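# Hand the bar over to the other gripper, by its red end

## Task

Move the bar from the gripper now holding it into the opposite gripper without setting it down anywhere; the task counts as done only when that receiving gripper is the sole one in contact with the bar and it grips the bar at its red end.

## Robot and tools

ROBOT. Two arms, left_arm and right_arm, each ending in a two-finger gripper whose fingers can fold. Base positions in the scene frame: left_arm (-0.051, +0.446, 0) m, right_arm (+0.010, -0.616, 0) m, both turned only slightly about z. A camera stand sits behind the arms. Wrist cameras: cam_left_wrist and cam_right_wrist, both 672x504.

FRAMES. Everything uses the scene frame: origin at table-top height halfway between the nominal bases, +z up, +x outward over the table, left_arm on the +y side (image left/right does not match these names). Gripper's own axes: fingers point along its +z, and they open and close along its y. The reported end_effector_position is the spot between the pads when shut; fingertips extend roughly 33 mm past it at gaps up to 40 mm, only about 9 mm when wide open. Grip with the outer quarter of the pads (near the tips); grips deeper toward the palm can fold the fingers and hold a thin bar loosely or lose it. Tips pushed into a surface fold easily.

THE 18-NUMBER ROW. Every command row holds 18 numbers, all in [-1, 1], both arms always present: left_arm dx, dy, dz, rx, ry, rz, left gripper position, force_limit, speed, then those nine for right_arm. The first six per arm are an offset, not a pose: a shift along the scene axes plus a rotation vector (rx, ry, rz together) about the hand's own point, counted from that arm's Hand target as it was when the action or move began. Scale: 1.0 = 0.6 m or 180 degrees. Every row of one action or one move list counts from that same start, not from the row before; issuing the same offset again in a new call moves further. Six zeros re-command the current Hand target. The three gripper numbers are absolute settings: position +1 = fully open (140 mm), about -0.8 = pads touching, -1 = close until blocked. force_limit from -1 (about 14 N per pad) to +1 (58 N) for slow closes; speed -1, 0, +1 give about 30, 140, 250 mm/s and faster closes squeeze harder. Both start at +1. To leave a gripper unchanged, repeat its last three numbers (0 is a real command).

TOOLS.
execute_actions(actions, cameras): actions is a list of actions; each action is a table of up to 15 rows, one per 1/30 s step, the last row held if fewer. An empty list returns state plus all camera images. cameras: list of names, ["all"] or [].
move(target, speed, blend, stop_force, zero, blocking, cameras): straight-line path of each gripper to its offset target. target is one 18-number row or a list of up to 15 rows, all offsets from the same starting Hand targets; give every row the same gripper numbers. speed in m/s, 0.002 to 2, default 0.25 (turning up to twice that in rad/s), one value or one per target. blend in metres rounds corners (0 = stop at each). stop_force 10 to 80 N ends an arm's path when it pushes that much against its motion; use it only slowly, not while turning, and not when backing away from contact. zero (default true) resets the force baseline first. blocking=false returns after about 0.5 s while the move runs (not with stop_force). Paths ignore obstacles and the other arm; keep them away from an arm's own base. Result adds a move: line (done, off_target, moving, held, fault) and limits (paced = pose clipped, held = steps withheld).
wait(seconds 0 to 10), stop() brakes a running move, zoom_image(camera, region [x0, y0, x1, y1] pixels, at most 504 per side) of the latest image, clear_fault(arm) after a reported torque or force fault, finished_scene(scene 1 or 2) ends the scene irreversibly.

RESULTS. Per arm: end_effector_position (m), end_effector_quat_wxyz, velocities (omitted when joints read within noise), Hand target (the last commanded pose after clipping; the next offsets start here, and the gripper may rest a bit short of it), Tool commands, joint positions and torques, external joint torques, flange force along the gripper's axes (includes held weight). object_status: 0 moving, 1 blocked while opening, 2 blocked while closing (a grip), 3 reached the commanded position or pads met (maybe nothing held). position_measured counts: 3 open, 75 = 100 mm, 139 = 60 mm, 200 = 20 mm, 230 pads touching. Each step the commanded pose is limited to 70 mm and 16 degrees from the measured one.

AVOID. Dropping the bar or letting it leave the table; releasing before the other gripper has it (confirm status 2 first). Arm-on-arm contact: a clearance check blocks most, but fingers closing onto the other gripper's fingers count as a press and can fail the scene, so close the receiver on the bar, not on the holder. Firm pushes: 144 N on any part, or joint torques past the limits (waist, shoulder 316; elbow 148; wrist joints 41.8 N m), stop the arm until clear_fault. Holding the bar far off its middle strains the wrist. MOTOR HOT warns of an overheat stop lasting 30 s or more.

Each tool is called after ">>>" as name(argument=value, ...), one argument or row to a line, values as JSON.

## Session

>>> execute_actions(
  actions=[],
)

Scene clock: 0.00 s.
left_arm: end_effector_position=(+0.3458, -0.0612, +0.2334) position_measured=201 object_status=3 end_effector_quat_wxyz=(-0.068, +0.118, +0.990, +0.017) | right_arm: end_effector_position=(+0.6600, -0.6020, +0.3220) position_measured=3 object_status=3 end_effector_quat_wxyz=(+0.000, +1.000, +0.011, +0.000)
Joint positions: left_arm=[-0.934 0.257 1.66 -0.076 1.345 -2.234] | right_arm=[-0.053 0.164 1.605 0 1.373 1.518]
Joint velocities: within noise
Joint torques (N m): no reading
External joint torques (N m): no reading
Flange force (N): no reading
Hand target: left_arm +0.3458, -0.0612, +0.2334; -0.068, +0.118, +0.990, +0.017 | right_arm +0.6600, -0.6020, +0.3220; +0.000, +1.000, +0.011, +0.000
Tool commands: left_gripper/position=-0.576471 left_gripper/force_limit=+1.0 left_gripper/speed=+1.0 right_gripper/position=+1.0 right_gripper/force_limit=+1.0 right_gripper/speed=+1.0
camera_calibration:
cam_left_wrist: T_world_to_cam=[[0.23075, 0.97267, 0.0258445, -0.0208904], [0.950342, -0.230995, 0.208547, -0.390853], [0.208817, -0.0235611, -0.977671, 0.296497], [0, 0, 0, 1]] pos_world=[0.31435, -0.0629795, 0.371928]

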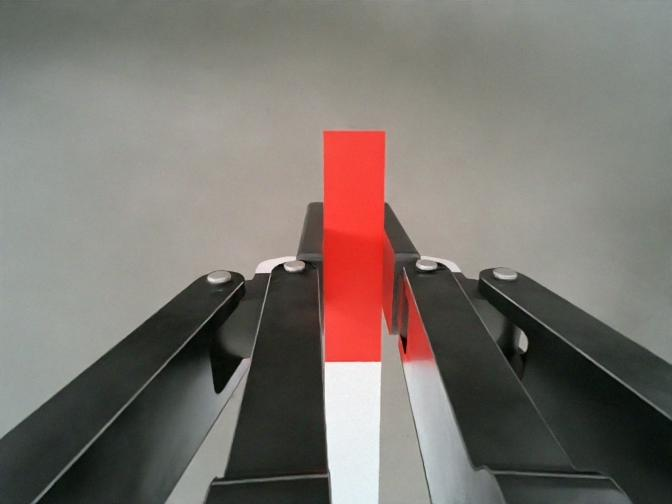

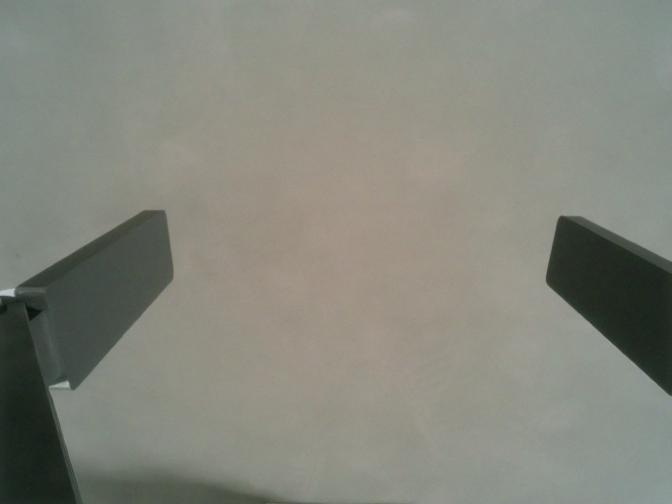

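>>> move(
  target=[0.3070, -0.1480, 0.2110, -0.0426, 0.0248, 0.7244, -0.576471, 1, 1, 0, 0, 0, 0, 0, 0, 1, 1, 1],
  speed=0.15,
  cameras=["all"],
)

>>> zoom_image(
  camera="cam_left_wrist",
  region=[280, 110, 430, 240],
)

>>> zoom_image(
  camera="cam_left_wrist",
  region=[280, 310, 430, 430],
)

Scene clock: 68.13 s.
left_arm: end_effector_position=(+0.5300, -0.1500, +0.3600) position_measured=201 object_status=3 end_effector_quat_wxyz=(+0.068, +0.845, -0.519, +0.111) | right_arm: end_effector_position=(+0.6600, -0.6020, +0.3220) position_measured=3 object_status=3 end_effector_quat_wxyz=(+0.000, +1.000, +0.011, +0.000)
Joint positions: left_arm=[-0.822 0.319 1.36 -0.079 1.214 -4.402] | right_arm=[-0.053 0.164 1.605 0 1.373 1.518]
Joint torques (N m): left_arm=[0.95 -73.01 -43.1 4.19 -0.85 0.12] | right_arm=[-1.02 -59.38 -42.28 3.95 0.25 -0.77]
External joint torques (N m): left_arm=[-1.07 -1.67 0.75 -0.15 0.12 -0.12] | right_arm=[1 0.16 0.26 0.35 -0.3 0.77]
Flange force (N): left_arm=[-3.7 2.9 -0.3] | right_arm=[-0.2 -2.7 1.0]
Hand target: left_arm +0.5300, -0.1500, +0.3600; +0.068, +0.845, -0.519, +0.111 | right_arm +0.6600, -0.6020, +0.3220; +0.000, +1.000, +0.011, +0.000
Off the commanded pose: left_arm 0.000 m, 0 deg | right_arm 0.000 m, 0 deg.
move: done
camera_calibration:
cam_left_wrist: T_world_to_cam=[[-0.889993, -0.45589, 0.00877539, 0.405576], [-0.453466, 0.886949, 0.0876914, 0.342278], [-0.047761, 0.0740654, -0.996109, 0.536993], [0, 0, 0, 1]] pos_world=[0.541818, -0.158458, 0.50133]

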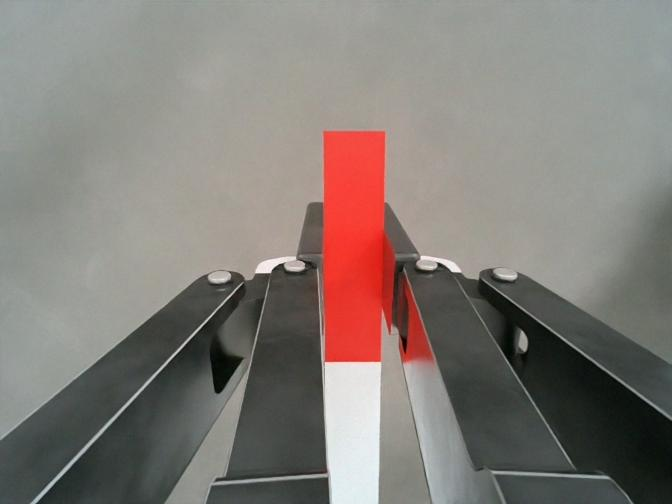

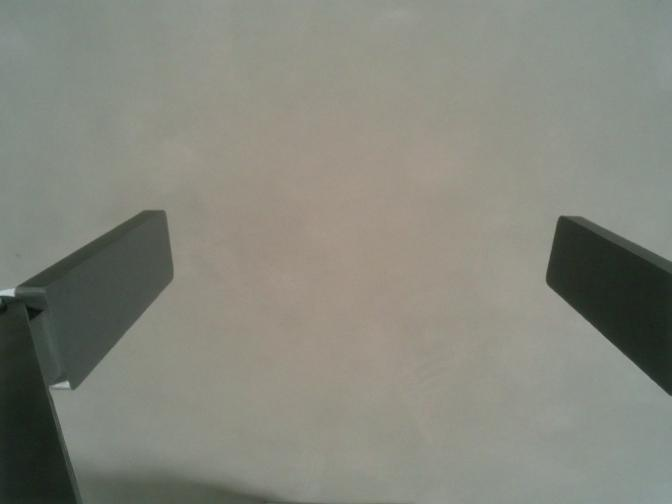

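Scaled by 3.360.

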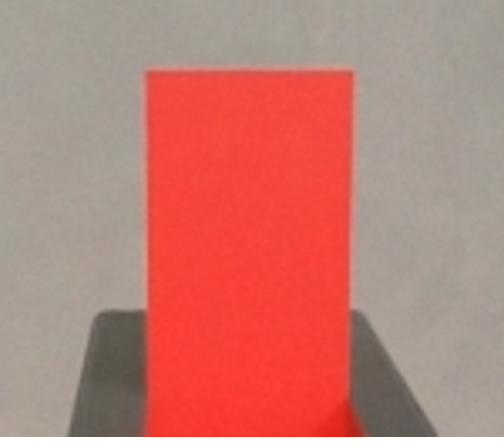

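Scaled by 3.360.

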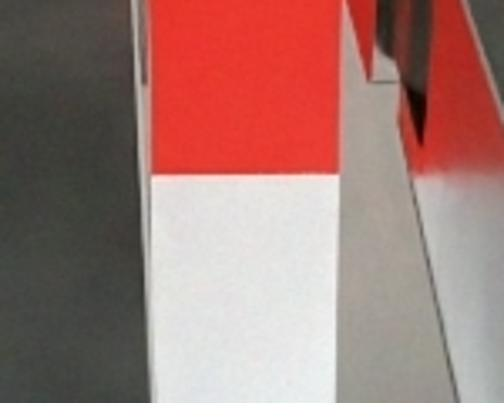

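>>> move(
  target=[0, 0, 0, 0, 0, 0, -0.576471, 1, 1, -0.1085, 0.5388, 0.0843, 0.4650, 0.1169, 0.1150, -0.3294, 1, 0],
  speed=0.15,
  cameras=["all"],
)

>>> zoom_image(
  camera="cam_right_wrist",
  region=[280, 120, 420, 260],
)

Scene clock: 146.37 s.
left_arm: end_effector_position=(+0.5300, -0.1500, +0.3600) position_measured=201 object_status=3 end_effector_quat_wxyz=(+0.068, +0.845, -0.519, +0.111) | right_arm: end_effector_position=(+0.5949, -0.2787, +0.3726) position_measured=170 object_status=3 end_effector_quat_wxyz=(+0.661, -0.713, -0.171, +0.158)
Joint positions: left_arm=[-0.822 0.319 1.36 -0.079 1.214 -4.402] | right_arm=[-0.012 0.454 1.709 1.237 1.902 0.904]
Joint torques (N m): left_arm=[1.34 -72.67 -43.13 4.19 -1 0.23] | right_arm=[-0.58 -82.09 -36.9 2.89 1.98 -0.64]
External joint torques (N m): left_arm=[-1.56 -2.03 0.73 -0.15 0.27 -0.23] | right_arm=[0.61 -0.86 0.25 0.42 -0.24 0.59]
Flange force (N): left_arm=[-3.8 3.8 -0.7] | right_arm=[-0.4 -1.8 1.9]
Hand target: left_arm +0.5300, -0.1500, +0.3600; +0.068, +0.845, -0.519, +0.111 | right_arm +0.5949, -0.2787, +0.3726; +0.661, -0.713, -0.171, +0.158
Off the commanded pose: left_arm 0.000 m, 0 deg | right_arm 0.000 m, 0 deg.
move: done
camera_calibration:
cam_left_wrist: T_world_to_cam=[[-0.889993, -0.45589, 0.00877539, 0.405576], [-0.453466, 0.886949, 0.0876914, 0.342278], [-0.047761, 0.0740654, -0.996109, 0.536993], [0, 0, 0, 1]] pos_world=[0.541818, -0.158458, 0.50133]
cam_right_wrist: T_world_to_cam=[[0.0448435, -0.064489, -0.99691, 0.335896], [-0.667526, -0.744366, 0.0181253, 0.184338], [-0.743235, 0.66465, -0.076428, 0.795221], [0, 0, 0, 1]] pos_world=[0.699024, -0.369668, 0.392294]

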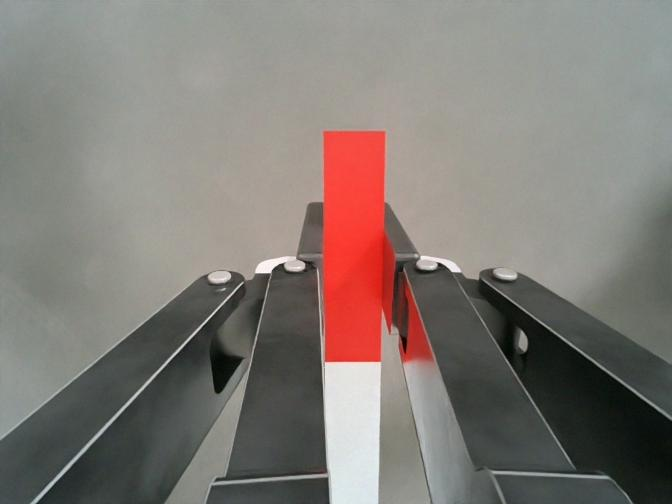

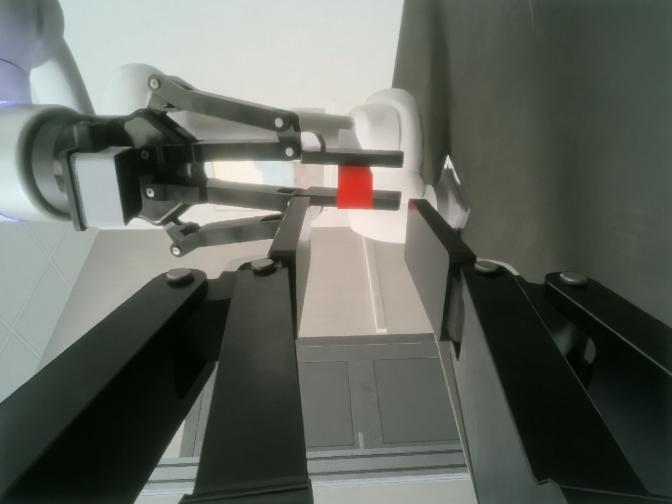

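Scaled by 3.600.

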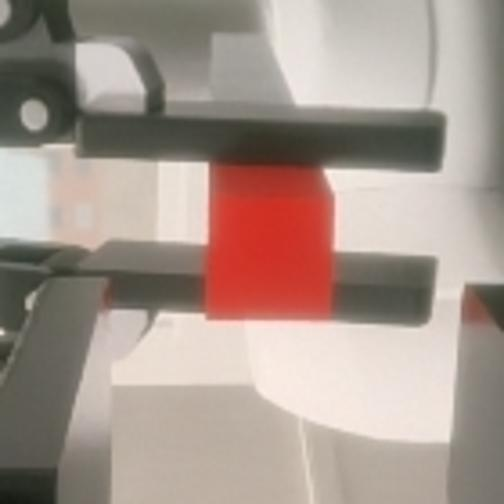

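>>> move(
  target=[0, 0, 0, 0, 0, 0, -0.576471, 1, 1, -0.0390, 0.0731, -0.0091, 0, 0, 0, -0.3294, 1, 0],
  speed=0.06,
  cameras=["all"],
)

>>> zoom_image(
  camera="cam_right_wrist",
  region=[285, 140, 435, 260],
)

>>> zoom_image(
  camera="cam_left_wrist",
  region=[270, 0, 440, 150],
)

Scene clock: 164.53 s.
left_arm: end_effector_position=(+0.5300, -0.1500, +0.3600) position_measured=201 object_status=3 end_effector_quat_wxyz=(+0.068, +0.845, -0.519, +0.111) | right_arm: end_effector_position=(+0.5715, -0.2348, +0.3671) position_measured=170 object_status=3 end_effector_quat_wxyz=(+0.661, -0.713, -0.171, +0.158)
Joint positions: left_arm=[-0.822 0.319 1.36 -0.079 1.214 -4.402] | right_arm=[0.05 0.433 1.755 1.27 1.847 0.897]
Joint torques (N m): left_arm=[1.27 -73.32 -43.36 4.22 -0.88 0.23] | right_arm=[-0.58 -80.17 -36.42 2.77 2.06 -0.75]
External joint torques (N m): left_arm=[-1.1 -2.17 0.79 -0.15 0.15 -0.23] | right_arm=[0.63 -0.52 0.05 0.43 -0.3 0.7]
Flange force (N): left_arm=[-4.4 3.4 -0.6] | right_arm=[0.5 -1.8 1.7]
Hand target: left_arm +0.5300, -0.1500, +0.3600; +0.068, +0.845, -0.519, +0.111 | right_arm +0.5715, -0.2348, +0.3671; +0.661, -0.713, -0.171, +0.158
Off the commanded pose: left_arm 0.000 m, 0 deg | right_arm 0.000 m, 0 deg.
move: done
camera_calibration:
cam_left_wrist: T_world_to_cam=[[-0.889993, -0.45589, 0.00877539, 0.405576], [-0.453466, 0.886949, 0.0876914, 0.342278], [-0.047761, 0.0740654, -0.996109, 0.536993], [0, 0, 0, 1]] pos_world=[0.541818, -0.158458, 0.50133]
cam_right_wrist: T_world_to_cam=[[0.0447699, -0.0644222, -0.996918, 0.334368], [-0.667524, -0.744367, 0.0181246, 0.201494], [-0.743241, 0.664655, -0.0763286, 0.748198], [0, 0, 0, 1]] pos_world=[0.675624, -0.325768, 0.386794]

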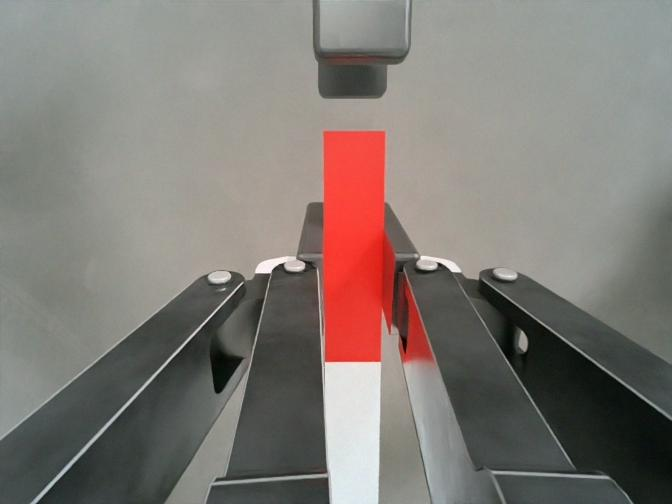

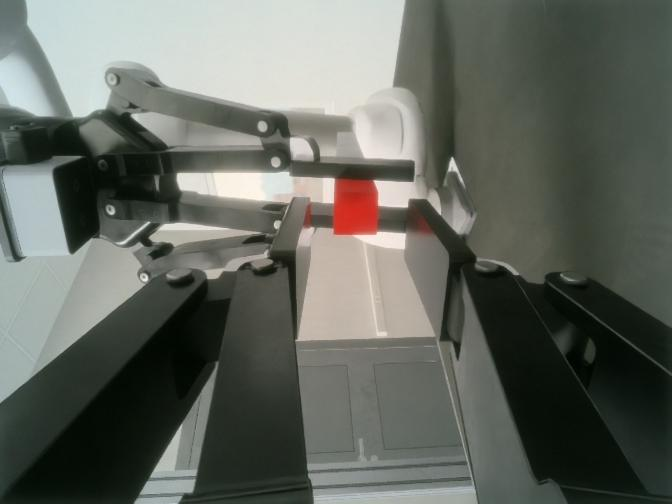

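Scaled by 3.360.

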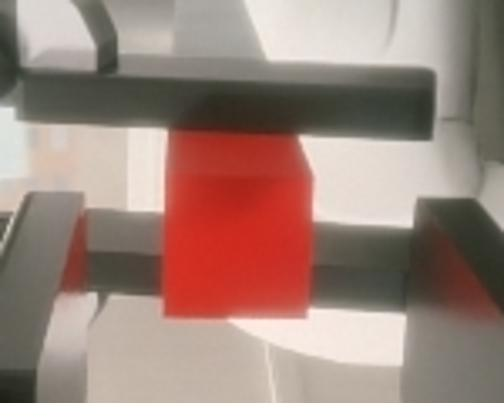

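Scaled by 2.965.

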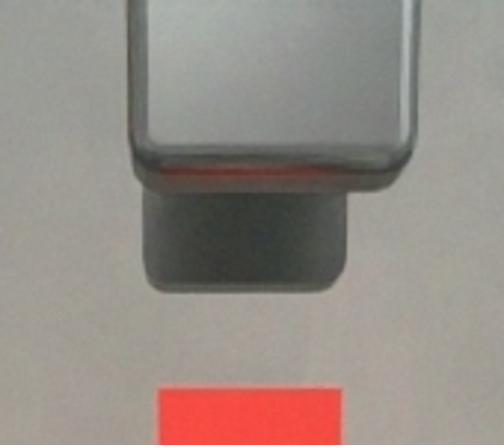

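>>> zoom_image(
  camera="cam_right_wrist",
  region=[325, 170, 390, 245],
)

>>> zoom_image(
  camera="cam_right_wrist",
  region=[285, 180, 445, 300],
)

Scaled by 6.720.

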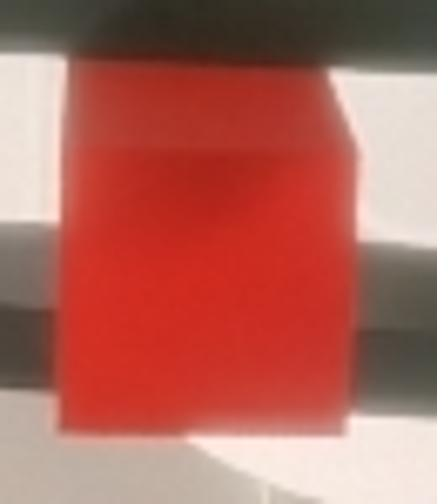

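Scaled by 3.150.

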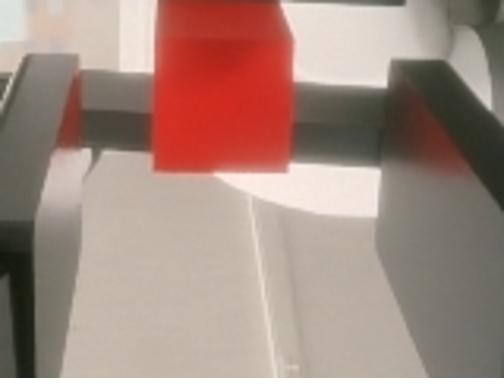

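>>> move(
  target=[0, 0, 0, 0, 0, 0, -0.576471, 1, 1, -0.02442, 0.04922, -0.00247, 0, 0, 0, -0.3294, 1, 0],
  speed=0.04,
  cameras=["all"],
)

>>> zoom_image(
  camera="cam_right_wrist",
  region=[285, 170, 445, 300],
)

>>> zoom_image(
  camera="cam_left_wrist",
  region=[260, 70, 450, 290],
)

Scene clock: 213.13 s.
left_arm: end_effector_position=(+0.5300, -0.1500, +0.3600) position_measured=201 object_status=3 end_effector_quat_wxyz=(+0.068, +0.845, -0.519, +0.111) | right_arm: end_effector_position=(+0.5569, -0.2053, +0.3656) position_measured=170 object_status=3 end_effector_quat_wxyz=(+0.661, -0.713, -0.171, +0.158)
Joint positions: left_arm=[-0.822 0.319 1.36 -0.079 1.214 -4.402] | right_arm=[0.093 0.42 1.777 1.295 1.81 0.897]
Joint torques (N m): left_arm=[1.33 -72.7 -43.25 4.18 -0.9 0.25] | right_arm=[-0.75 -78.63 -36.18 2.74 1.95 -0.76]
External joint torques (N m): left_arm=[-1.18 -2.47 0.72 -0.11 0.17 -0.25] | right_arm=[1.01 -0.69 -0.03 0.37 -0.2 0.71]
Flange force (N): left_arm=[-4.6 3.6 -0.9] | right_arm=[0.5 -2.1 2.0]
Hand target: left_arm +0.5300, -0.1500, +0.3600; +0.068, +0.845, -0.519, +0.111 | right_arm +0.5569, -0.2053, +0.3656; +0.661, -0.713, -0.171, +0.158
Off the commanded pose: left_arm 0.000 m, 0 deg | right_arm 0.000 m, 0 deg.
move: done
camera_calibration:
cam_left_wrist: T_world_to_cam=[[-0.889993, -0.45589, 0.00877539, 0.405576], [-0.453466, 0.886949, 0.0876914, 0.342278], [-0.047761, 0.0740654, -0.996109, 0.536993], [0, 0, 0, 1]] pos_world=[0.541818, -0.158458, 0.50133]
cam_right_wrist: T_world_to_cam=[[0.0447669, -0.0644192, -0.996918, 0.335434], [-0.667474, -0.744412, 0.0181296, 0.213619], [-0.743286, 0.664606, -0.0763231, 0.717564], [0, 0, 0, 1]] pos_world=[0.660924, -0.296268, 0.385294]

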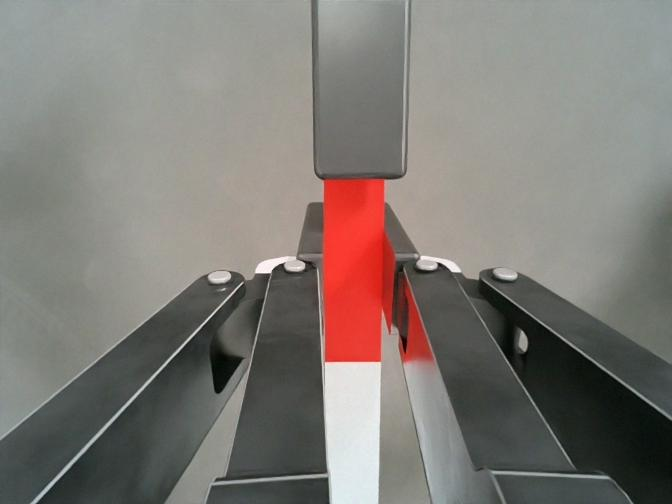

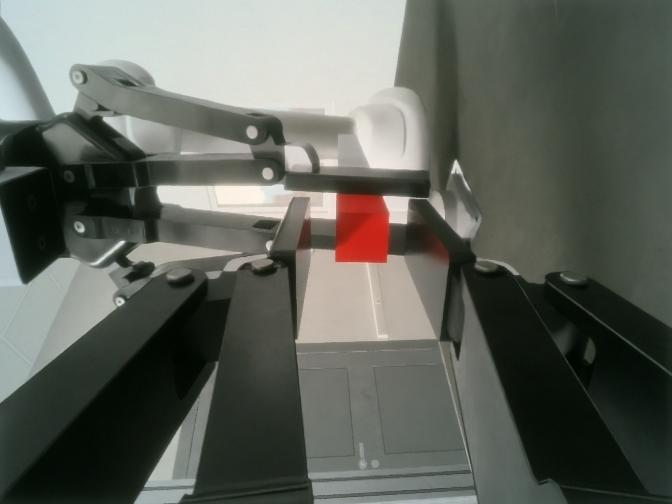

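Scaled by 3.150.

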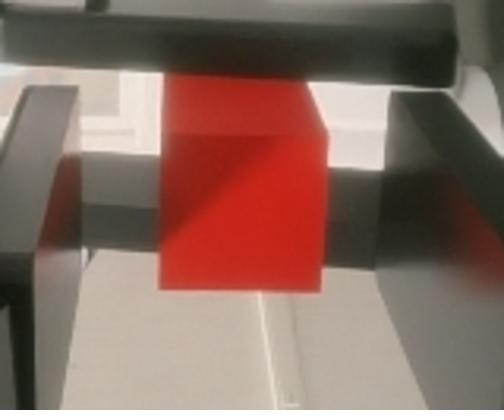

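Scaled by 2.291.

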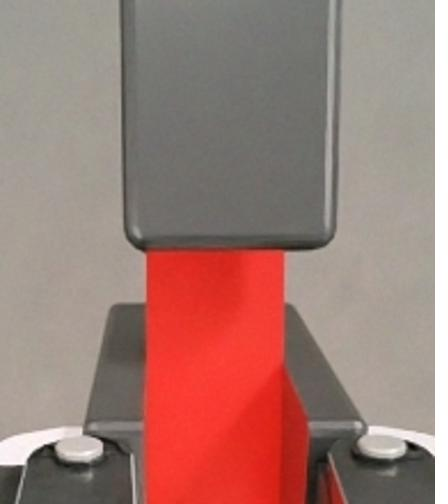

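>>> move(
  target=[0, 0, 0, 0, 0, 0, -0.576471, 1, 1, -0.0011, 0.0051, 0.0001, 0, 0, 0, -0.3294, 1, 0],
  speed=0.02,
  cameras=["all"],
)

>>> zoom_image(
  camera="cam_left_wrist",
  region=[280, 150, 430, 290],
)

>>> zoom_image(
  camera="cam_right_wrist",
  region=[285, 160, 445, 290],
)

Scene clock: 254.53 s.
left_arm: end_effector_position=(+0.5300, -0.1500, +0.3600) position_measured=201 object_status=3 end_effector_quat_wxyz=(+0.068, +0.845, -0.519, +0.111) | right_arm: end_effector_position=(+0.5562, -0.2022, +0.3657) position_measured=170 object_status=3 end_effector_quat_wxyz=(+0.661, -0.713, -0.171, +0.158)
Joint positions: left_arm=[-0.822 0.319 1.36 -0.079 1.214 -4.402] | right_arm=[0.098 0.42 1.778 1.298 1.806 0.898]
Joint torques (N m): left_arm=[1.45 -72.86 -43.51 4.13 -0.91 0.26] | right_arm=[-0.54 -78.68 -36.44 2.85 1.98 -0.68]
External joint torques (N m): left_arm=[-1.31 -2.26 1.01 -0.07 0.18 -0.26] | right_arm=[0.45 -0.62 0.19 0.29 -0.23 0.63]
Flange force (N): left_arm=[-5.0 3.9 -0.5] | right_arm=[-0.3 -1.6 1.4]
Hand target: left_arm +0.5300, -0.1500, +0.3600; +0.068, +0.845, -0.519, +0.111 | right_arm +0.5562, -0.2022, +0.3657; +0.661, -0.713, -0.171, +0.158
Off the commanded pose: left_arm 0.000 m, 0 deg | right_arm 0.000 m, 0 deg.
move: done
camera_calibration:
cam_left_wrist: T_world_to_cam=[[-0.889993, -0.45589, 0.00877539, 0.405576], [-0.453466, 0.886949, 0.0876914, 0.342278], [-0.047761, 0.0740654, -0.996109, 0.536993], [0, 0, 0, 1]] pos_world=[0.541818, -0.158458, 0.50133]
cam_right_wrist: T_world_to_cam=[[0.0447669, -0.0644192, -0.996918, 0.335661], [-0.667474, -0.744412, 0.0181296, 0.215526], [-0.743286, 0.664606, -0.0763231, 0.715057], [0, 0, 0, 1]] pos_world=[0.660324, -0.293168, 0.385294]

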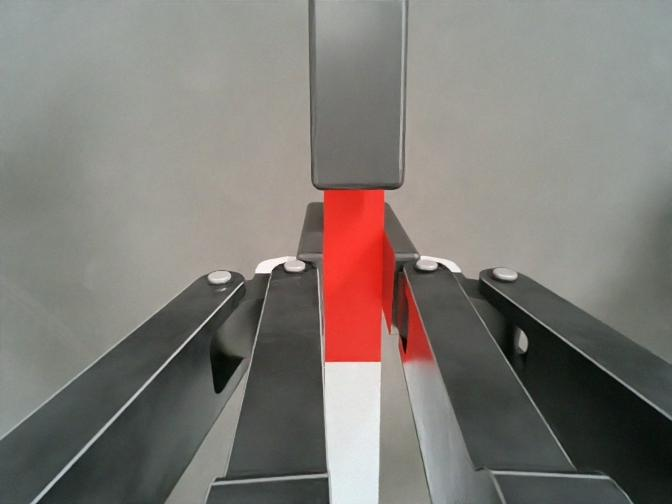

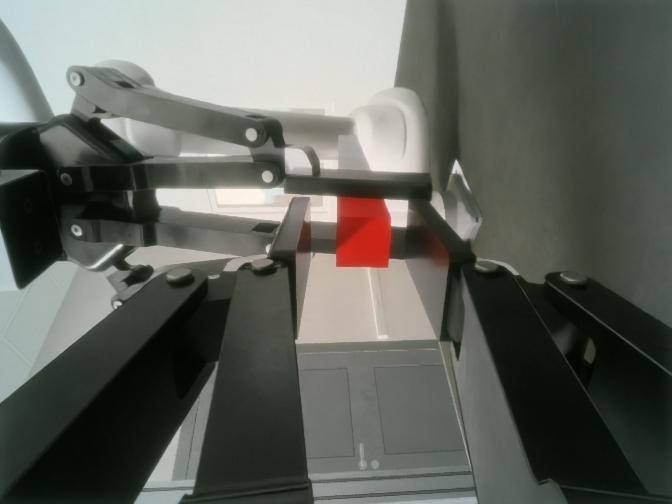

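Scaled by 3.360.

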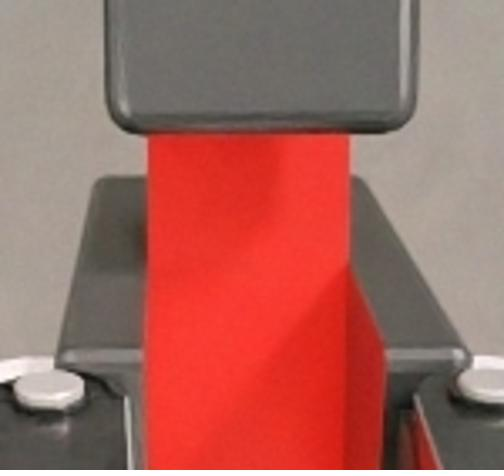

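Scaled by 3.150.

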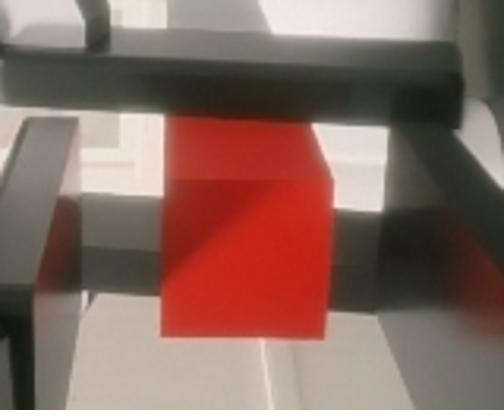

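>>> move(
  target=[0, 0, 0, 0, 0, 0, -0.576471, 1, 1, -0.00113, 0.00222, -0.0002, 0, 0, 0, -0.3294, 1, 0],
  speed=0.02,
)

>>> execute_actions(
  actions=[
    [[0,0,0,0,0,0,-0.576471,1,1,0,0,0,0,0,0,-1,-0.3,-1]],
    [[0,0,0,0,0,0,-0.576471,1,1,0,0,0,0,0,0,-1,-0.3,-1]],
    [[0,0,0,0,0,0,-0.576471,1,1,0,0,0,0,0,0,-1,-0.3,-1]],
  ],
  cameras=["all"],
)

>>> zoom_image(
  camera="cam_left_wrist",
  region=[270, 120, 430, 290],
)

>>> zoom_image(
  camera="cam_right_wrist",
  region=[285, 160, 445, 310],
)

Scene clock: 273.63 s.
left_arm: end_effector_position=(+0.5300, -0.1500, +0.3600) position_measured=201 object_status=3 end_effector_quat_wxyz=(+0.068, +0.845, -0.519, +0.111) | right_arm: end_effector_position=(+0.5555, -0.2009, +0.3656) position_measured=170 object_status=3 end_effector_quat_wxyz=(+0.661, -0.713, -0.171, +0.158)
Joint positions: left_arm=[-0.822 0.319 1.36 -0.079 1.214 -4.402] | right_arm=[0.1 0.42 1.779 1.299 1.805 0.898]
Joint torques (N m): left_arm=[1.56 -72.66 -43.37 4.12 -0.9 0.24] | right_arm=[-0.62 -78.62 -36.53 2.66 2.04 -0.78]
External joint torques (N m): left_arm=[-1.44 -2 1.01 -0.06 0.16 -0.24] | right_arm=[0.56 -0.64 0.29 0.46 -0.29 0.73]
Flange force (N): left_arm=[-4.5 3.9 -0.3] | right_arm=[-0.3 -1.8 1.8]
Hand target: left_arm +0.5300, -0.1500, +0.3600; +0.068, +0.845, -0.519, +0.111 | right_arm +0.5555, -0.2009, +0.3656; +0.661, -0.713, -0.171, +0.158
Off the commanded pose: left_arm 0.000 m, 0 deg | right_arm 0.000 m, 0 deg.
move: done

Scene clock: 275.33 s.
left_arm: end_effector_position=(+0.5300, -0.1500, +0.3600) position_measured=201 object_status=3 end_effector_quat_wxyz=(+0.068, +0.845, -0.519, +0.111) | right_arm: end_effector_position=(+0.5555, -0.2009, +0.3656) position_measured=200 object_status=2 end_effector_quat_wxyz=(+0.661, -0.713, -0.171, +0.158)
Joint positions: left_arm=[-0.822 0.319 1.36 -0.079 1.214 -4.402] | right_arm=[0.1 0.42 1.779 1.299 1.805 0.898]
Joint torques (N m): left_arm=[0.35 -64.57 -39.07 4.25 -1.43 0.26] | right_arm=[1.69 -85.03 -38.65 5.38 4.43 -0.71]
External joint torques (N m): left_arm=[-0.28 -10.78 -3.62 -0.17 0.68 -0.26] | right_arm=[-1.61 5.69 2.4 -2.27 -2.67 0.66]
External joint torques at the end of the 1st action: left_arm=[-1.4 -1.73 1.21 -0.19 0.16 -0.18] | right_arm=[0.6 -0.68 0.18 0.4 -0.18 0.7]
External joint torques at the end of the 2nd action: left_arm=[-0.12 -8.61 -1.08 0.1 1.55 -0.25] | right_arm=[-2.77 3.25 1.29 -1.56 -2.21 0.72]
Flange force (N): left_arm=[-6.0 3.7 -10.7] | right_arm=[1.7 8.3 -1.1]
Flange force at the end of the 1st action (N): left_arm=[-4.7 3.7 0.1] | right_arm=[-0.2 -1.9 1.6]
Flange force at the end of the 2nd action (N): left_arm=[-8.2 4.0 -8.3] | right_arm=[0.5 4.6 -2.6]
Hand target: left_arm +0.5300, -0.1500, +0.3600; +0.068, +0.845, -0.519, +0.111 | right_arm +0.5555, -0.2009, +0.3656; +0.661, -0.713, -0.171, +0.158
Off the commanded pose: left_arm 0.000 m, 0 deg | right_arm 0.000 m, 0 deg.
camera_calibration:
cam_left_wrist: T_world_to_cam=[[-0.889993, -0.45589, 0.00877539, 0.405576], [-0.453466, 0.886949, 0.0876914, 0.342278], [-0.047761, 0.0740654, -0.996109, 0.536993], [0, 0, 0, 1]] pos_world=[0.541818, -0.158458, 0.50133]
cam_right_wrist: T_world_to_cam=[[0.0447669, -0.0644192, -0.996918, 0.335676], [-0.667474, -0.744412, 0.0181296, 0.216028], [-0.743286, 0.664606, -0.0763231, 0.713665], [0, 0, 0, 1]] pos_world=[0.659624, -0.291868, 0.385194]

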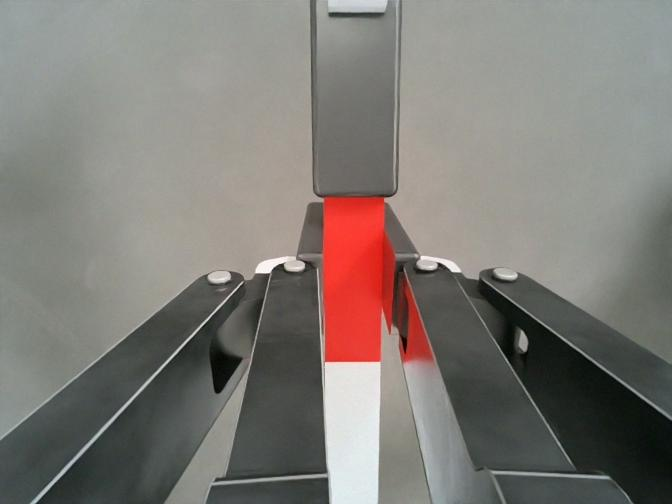

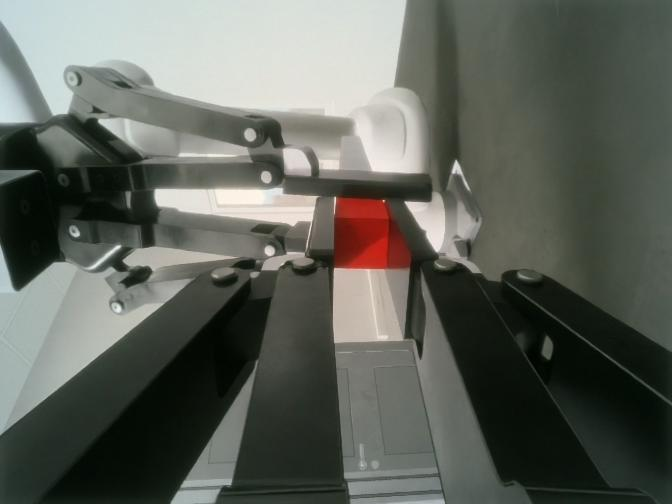

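Scaled by 2.965.

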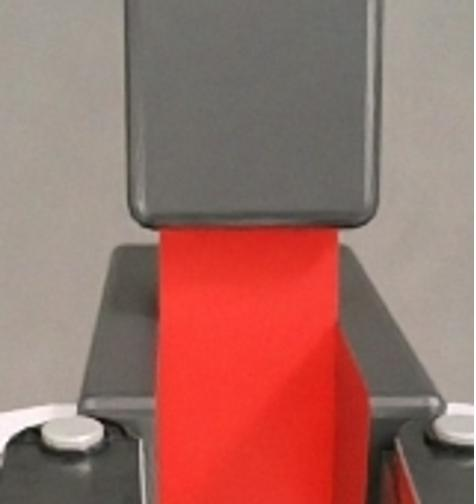

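Scaled by 3.150.

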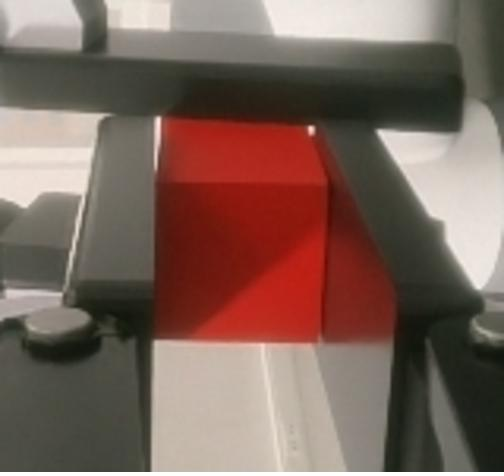

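>>> move(
  target=[0, 0, 0, 0, 0, 0, -0.576471, 1, 1, 0, 0, -0.0005, -0.00198, -0.00101, 0, -1, -0.3, -1],
  speed=0.01,
  cameras=["cam_right_wrist"],
)

>>> zoom_image(
  camera="cam_right_wrist",
  region=[285, 160, 445, 310],
)

Scene clock: 290.70 s.
left_arm: end_effector_position=(+0.5299, -0.1500, +0.3600) position_measured=201 object_status=3 end_effector_quat_wxyz=(+0.068, +0.845, -0.519, +0.111) | right_arm: end_effector_position=(+0.5555, -0.2009, +0.3653) position_measured=200 object_status=2 end_effector_quat_wxyz=(-0.659, +0.715, +0.172, -0.158)
Joint positions: left_arm=[-0.822 0.319 1.36 -0.079 1.214 -4.402] | right_arm=[0.1 0.418 1.777 1.295 1.801 0.9]
Joint torques (N m): left_arm=[0.85 -75.08 -45.49 4.01 -1.58 0.16] | right_arm=[-0.7 -76.86 -35.31 2.15 1.47 -0.8]
External joint torques (N m): left_arm=[-0.9 0.52 3.09 0.04 0.85 -0.16] | right_arm=[0.73 -2.31 -1 0.99 0.28 0.76]
Flange force (N): left_arm=[-5.5 3.1 2.1] | right_arm=[0.4 -4.8 1.4]
Hand target: left_arm +0.5300, -0.1500, +0.3600; +0.068, +0.845, -0.519, +0.111 | right_arm +0.5555, -0.2009, +0.3653; -0.659, +0.715, +0.172, -0.158
Off the commanded pose: left_arm 0.000 m, 0 deg | right_arm 0.000 m, 0 deg.
move: done
camera_calibration:
cam_right_wrist: T_world_to_cam=[[0.0479664, -0.0705659, -0.996353, 0.332249], [-0.667549, -0.744282, 0.0205761, 0.215241], [-0.74302, 0.664127, -0.0828067, 0.715697], [0, 0, 0, 1]] pos_world=[0.659524, -0.291668, 0.385874]
Images, in order (width x height): cam_right_wrist 672x504.

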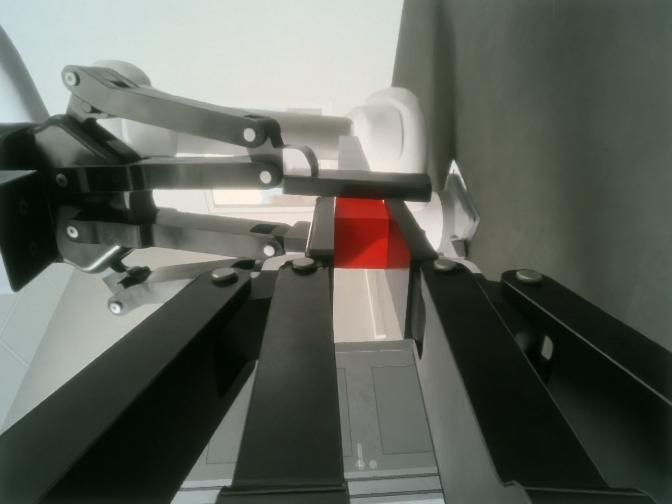

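Scaled by 3.150.

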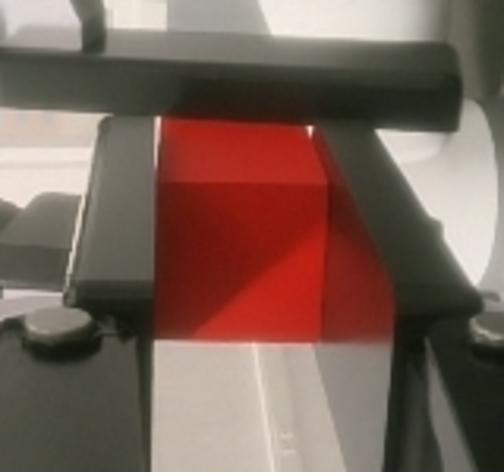

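>>> execute_actions(
  actions=[
    [[0,0,0,0,0,0,-0.576471,1,1,0,0,0,0,0,0,-0.98,0.7,-1]],
    [[0,0,0,0,0,0,-0.576471,1,1,0,0,0,0,0,0,-0.98,0.7,-1]],
    [[0,0,0,0,0,0,-0.576471,1,1,0,0,0,0,0,0,-0.98,0.7,-1]],
  ],
  cameras=["all"],
)

>>> zoom_image(
  camera="cam_right_wrist",
  region=[285, 160, 445, 310],
)

Scene clock: 298.37 s.
left_arm: end_effector_position=(+0.5299, -0.1500, +0.3600) position_measured=201 object_status=3 end_effector_quat_wxyz=(+0.068, +0.845, -0.519, +0.111) | right_arm: end_effector_position=(+0.5555, -0.2009, +0.3653) position_measured=203 object_status=2 end_effector_quat_wxyz=(-0.659, +0.715, +0.172, -0.158)
Joint positions: left_arm=[-0.822 0.319 1.36 -0.079 1.214 -4.402] | right_arm=[0.1 0.418 1.777 1.295 1.801 0.9]
Joint torques (N m): left_arm=[0.31 -75.03 -47.86 3.47 -3.06 0.27] | right_arm=[2.65 -76.16 -34.59 2.16 1.43 -0.67]
External joint torques (N m): left_arm=[-0.26 -0.28 5.25 0.61 2.32 -0.27] | right_arm=[-2.53 -2.91 -1.7 0.97 0.32 0.62]
External joint torques at the end of the 1st action: left_arm=[0.63 0.76 5.2 0.58 2.53 -0.24] | right_arm=[-2.58 -2.47 -1.61 1.04 0.26 0.62]
External joint torques at the end of the 2nd action: left_arm=[-0.35 -0.09 5.51 0.54 2.42 -0.2] | right_arm=[-2.38 -2.03 -2.03 1 0.25 0.71]
Flange force (N): left_arm=[-10.6 4.2 1.4] | right_arm=[-0.7 -5.3 -3.2]
Flange force at the end of the 1st action (N): left_arm=[-9.1 2.4 1.5] | right_arm=[-0.3 -4.8 -3.3]
Flange force at the end of the 2nd action (N): left_arm=[-10.9 4.3 1.6] | right_arm=[1.3 -4.8 -3.4]
Hand target: left_arm +0.5300, -0.1500, +0.3600; +0.068, +0.845, -0.519, +0.111 | right_arm +0.5555, -0.2009, +0.3653; -0.659, +0.715, +0.172, -0.158
Off the commanded pose: left_arm 0.000 m, 0 deg | right_arm 0.000 m, 0 deg.
camera_calibration:
cam_left_wrist: T_world_to_cam=[[-0.889988, -0.455897, 0.00886551, 0.405527], [-0.453464, 0.886945, 0.0877463, 0.342248], [-0.0478665, 0.074073, -0.996103, 0.537049], [0, 0, 0, 1]] pos_world=[0.541818, -0.158458, 0.50133]
cam_right_wrist: T_world_to_cam=[[0.0478993, -0.0706396, -0.996351, 0.332172], [-0.667553, -0.744275, 0.0206754, 0.21521], [-0.74302, 0.664127, -0.0828059, 0.715689], [0, 0, 0, 1]] pos_world=[0.659524, -0.291668, 0.385773]

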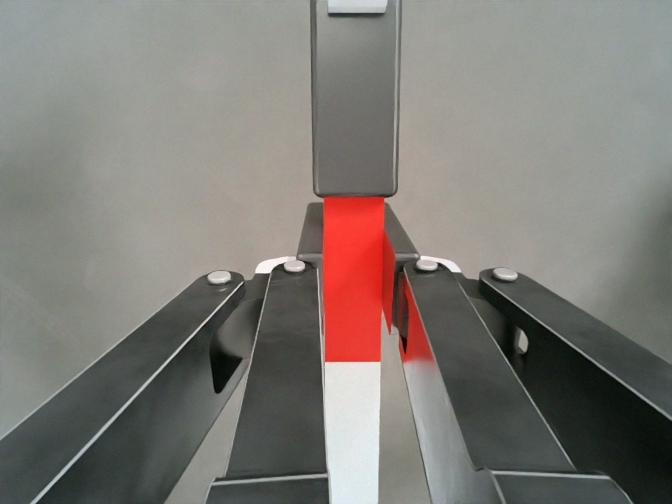

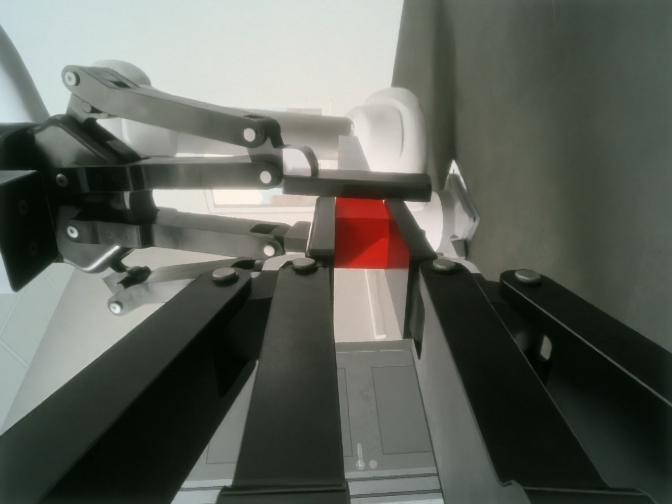

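Scaled by 3.150.

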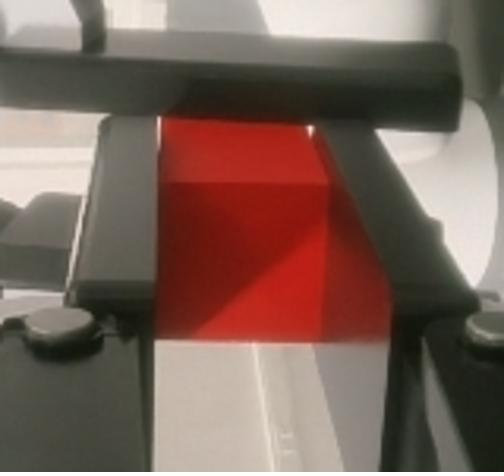

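>>> execute_actions(
  actions=[
    [[0,0,0,0,0,0,-0.45,1,-1,0,0,0,0,0,0,-0.98,0.7,-1]],
    [[0,0,0,0,0,0,-0.45,1,-1,0,0,0,0,0,0,-0.98,0.7,-1]],
  ],
  cameras=["all"],
)

>>> zoom_image(
  camera="cam_right_wrist",
  region=[285, 160, 445, 310],
)

Scene clock: 305.53 s.
left_arm: end_effector_position=(+0.5300, -0.1500, +0.3600) position_measured=186 object_status=3 end_effector_quat_wxyz=(+0.068, +0.845, -0.519, +0.111) | right_arm: end_effector_position=(+0.5555, -0.2009, +0.3653) position_measured=203 object_status=2 end_effector_quat_wxyz=(-0.659, +0.715, +0.172, -0.158)
Joint positions: left_arm=[-0.822 0.319 1.36 -0.079 1.214 -4.402] | right_arm=[0.1 0.418 1.777 1.295 1.801 0.9]
Joint torques (N m): left_arm=[1.02 -72.23 -42.77 4.15 -0.91 0.16] | right_arm=[-1.52 -79.07 -36.98 3.09 2.29 -0.73]
External joint torques (N m): left_arm=[-0.93 -2.75 0.33 -0.09 0.17 -0.16] | right_arm=[1.5 0.11 0.71 0.05 -0.55 0.68]
External joint torques at the end of the 1st action: left_arm=[-1.85 -3.08 0.5 -0.1 0.22 -0.22] | right_arm=[0.74 0.01 0.27 0.05 -0.49 0.8]
Flange force (N): left_arm=[-4.2 3.1 -1.4] | right_arm=[0.1 -0.5 3.1]
Flange force at the end of the 1st action (N): left_arm=[-4.7 4.6 -1.4] | right_arm=[0.6 -1.1 1.7]
Hand target: left_arm +0.5300, -0.1500, +0.3600; +0.068, +0.845, -0.519, +0.111 | right_arm +0.5555, -0.2009, +0.3653; -0.659, +0.715, +0.172, -0.158
Off the commanded pose: left_arm 0.000 m, 0 deg | right_arm 0.000 m, 0 deg.
camera_calibration:
cam_left_wrist: T_world_to_cam=[[-0.889994, -0.455888, 0.00877555, 0.405576], [-0.453465, 0.88695, 0.0876914, 0.342277], [-0.047761, 0.0740654, -0.996109, 0.536993], [0, 0, 0, 1]] pos_world=[0.541818, -0.158458, 0.50133]
cam_right_wrist: T_world_to_cam=[[0.0478993, -0.0706396, -0.996351, 0.332172], [-0.667553, -0.744275, 0.0206754, 0.21521], [-0.74302, 0.664127, -0.0828059, 0.715689], [0, 0, 0, 1]] pos_world=[0.659524, -0.291668, 0.385773]

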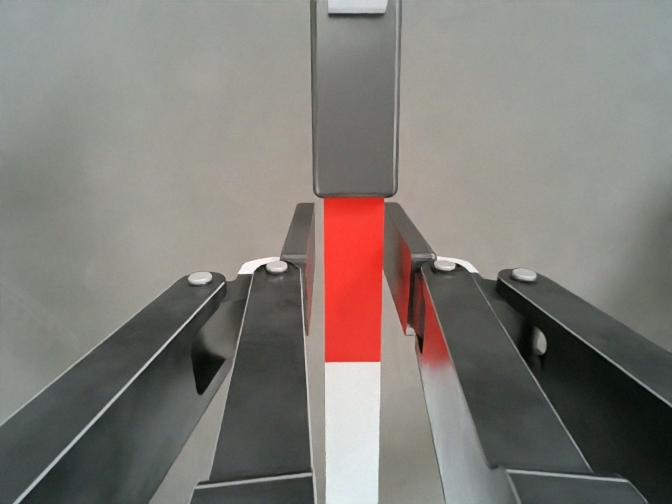

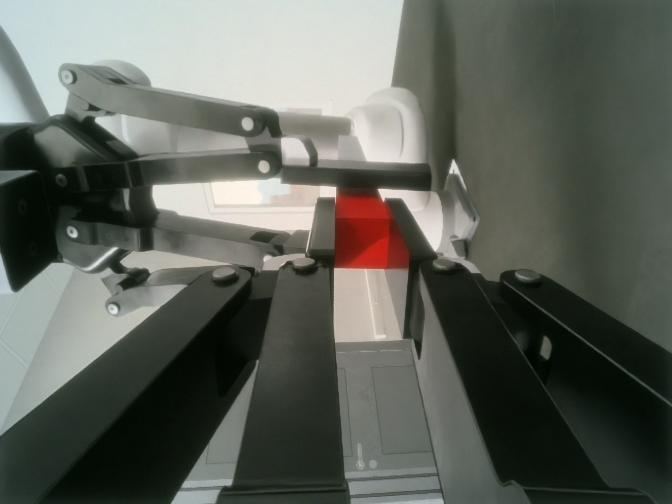

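Scaled by 3.150.

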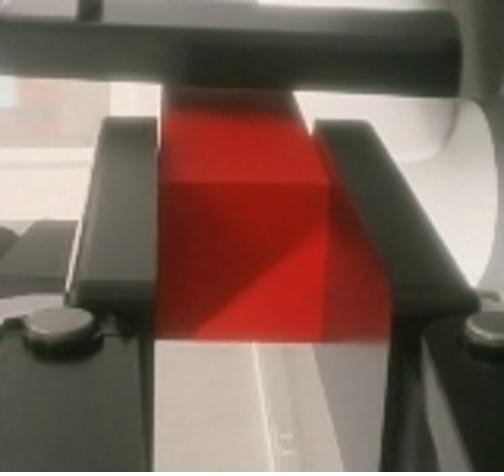

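>>> execute_actions(
  actions=[
    [[0,0,0,0,0,0,0.2,1,-0.5,0,0,0,0,0,0,-0.98,0.7,-1]],
    [[0,0,0,0,0,0,0.2,1,-0.5,0,0,0,0,0,0,-0.98,0.7,-1]],
    [[0,0,0,0,0,0,0.2,1,-0.5,0,0,0,0,0,0,-0.98,0.7,-1]],
  ],
)

>>> move(
  target=[-0.026, 0.051, 0.2125, 0, 0, 0, 0.2, 1, -0.5, 0, 0, 0, 0, 0, 0, -0.98, 0.7, -1],
  speed=0.1,
  cameras=["all"],
)

Scene clock: 313.33 s.
left_arm: end_effector_position=(+0.5300, -0.1500, +0.3600) position_measured=104 object_status=3 end_effector_quat_wxyz=(+0.068, +0.845, -0.519, +0.111) | right_arm: end_effector_position=(+0.5555, -0.2009, +0.3653) position_measured=203 object_status=2 end_effector_quat_wxyz=(-0.659, +0.715, +0.172, -0.158)
Joint positions: left_arm=[-0.822 0.319 1.36 -0.079 1.214 -4.402] | right_arm=[0.1 0.418 1.777 1.295 1.801 0.9]
Joint torques (N m): left_arm=[0.32 -72.41 -43.09 4.14 -0.95 0.19] | right_arm=[-0.64 -79.16 -37.13 3.1 2.21 -0.7]
External joint torques (N m): left_arm=[-0.29 -2.17 0.79 -0.09 0.23 -0.19] | right_arm=[0.58 -0.06 0.81 0.05 -0.46 0.66]
External joint torques at the end of the 1st action: left_arm=[-1.07 -1.84 0.57 -0.06 0.22 -0.15] | right_arm=[1.14 0.01 0.42 0.03 -0.56 0.64]
External joint torques at the end of the 2nd action: left_arm=[-1.23 -1.91 0.46 -0.09 0.17 -0.17] | right_arm=[1.06 -0.05 0.51 0.03 -0.48 0.7]
Flange force (N): left_arm=[-4.7 2.3 -0.8] | right_arm=[-0.8 -0.5 1.9]
Flange force at the end of the 1st action (N): left_arm=[-3.4 2.9 -0.7] | right_arm=[0.4 -0.7 2.4]
Flange force at the end of the 2nd action (N): left_arm=[-3.2 3.1 -0.8] | right_arm=[0.1 -0.8 2.3]
Hand target: left_arm +0.5300, -0.1500, +0.3600; +0.068, +0.845, -0.519, +0.111 | right_arm +0.5555, -0.2009, +0.3653; -0.659, +0.715, +0.172, -0.158
Off the commanded pose: left_arm 0.000 m, 0 deg | right_arm 0.000 m, 0 deg.

Scene clock: 314.97 s.
left_arm: end_effector_position=(+0.5143, -0.1193, +0.4876) position_measured=104 object_status=3 end_effector_quat_wxyz=(+0.068, +0.845, -0.519, +0.111) | right_arm: end_effector_position=(+0.5555, -0.2009, +0.3653) position_measured=203 object_status=2 end_effector_quat_wxyz=(-0.659, +0.715, +0.172, -0.158)
Joint positions: left_arm=[-0.808 0.264 1.204 -0.078 1.425 -4.405] | right_arm=[0.1 0.418 1.777 1.295 1.801 0.9]
Joint torques (N m): left_arm=[0.65 -66.55 -42.93 4.29 -0.82 0.19] | right_arm=[-1.32 -79.14 -36.63 3.04 2.3 -0.79]
External joint torques (N m): left_arm=[-0.62 -2.65 0.55 -0.25 0.09 -0.19] | right_arm=[1.3 -0.06 0.28 0.11 -0.55 0.74]
Flange force (N): left_arm=[-5.3 3.0 0.0] | right_arm=[0.7 -1.1 2.6]
Hand target: left_arm +0.5144, -0.1194, +0.4875; +0.068, +0.845, -0.519, +0.111 | right_arm +0.5555, -0.2009, +0.3653; -0.659, +0.715, +0.172, -0.158
Off the commanded pose: left_arm 0.000 m, 0 deg | right_arm 0.000 m, 0 deg.
move: done
camera_calibration:
cam_left_wrist: T_world_to_cam=[[-0.889994, -0.455888, 0.00877555, 0.404569], [-0.453465, 0.88695, 0.0876914, 0.296793], [-0.047761, 0.0740654, -0.996109, 0.660978], [0, 0, 0, 1]] pos_world=[0.526218, -0.127758, 0.62883]
cam_right_wrist: T_world_to_cam=[[0.0478993, -0.0706396, -0.996351, 0.332172], [-0.667553, -0.744275, 0.0206754, 0.21521], [-0.74302, 0.664127, -0.0828059, 0.715689], [0, 0, 0, 1]] pos_world=[0.659524, -0.291668, 0.385773]

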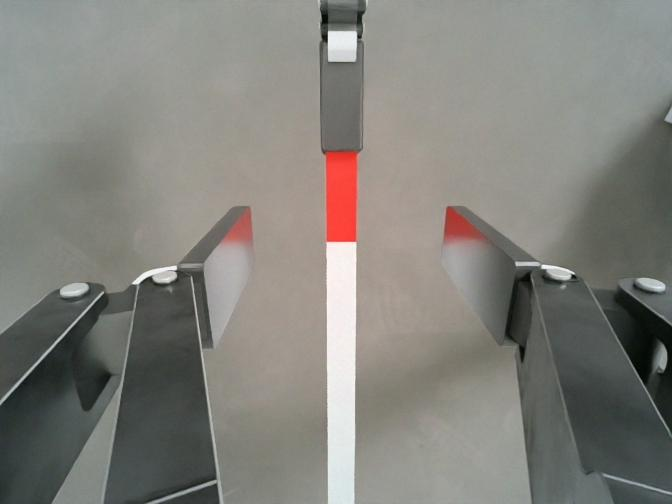

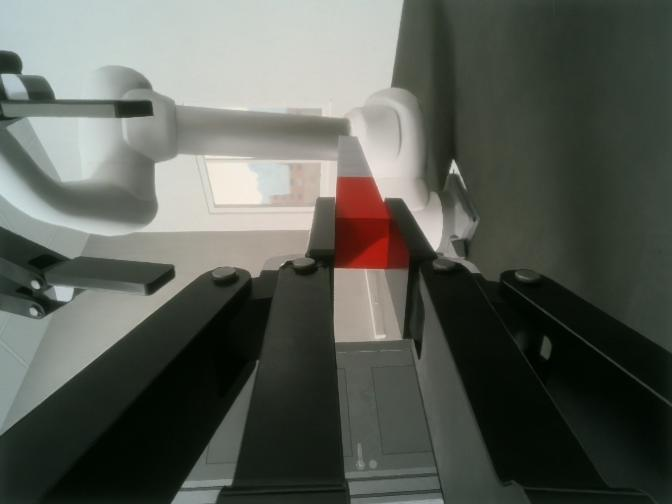

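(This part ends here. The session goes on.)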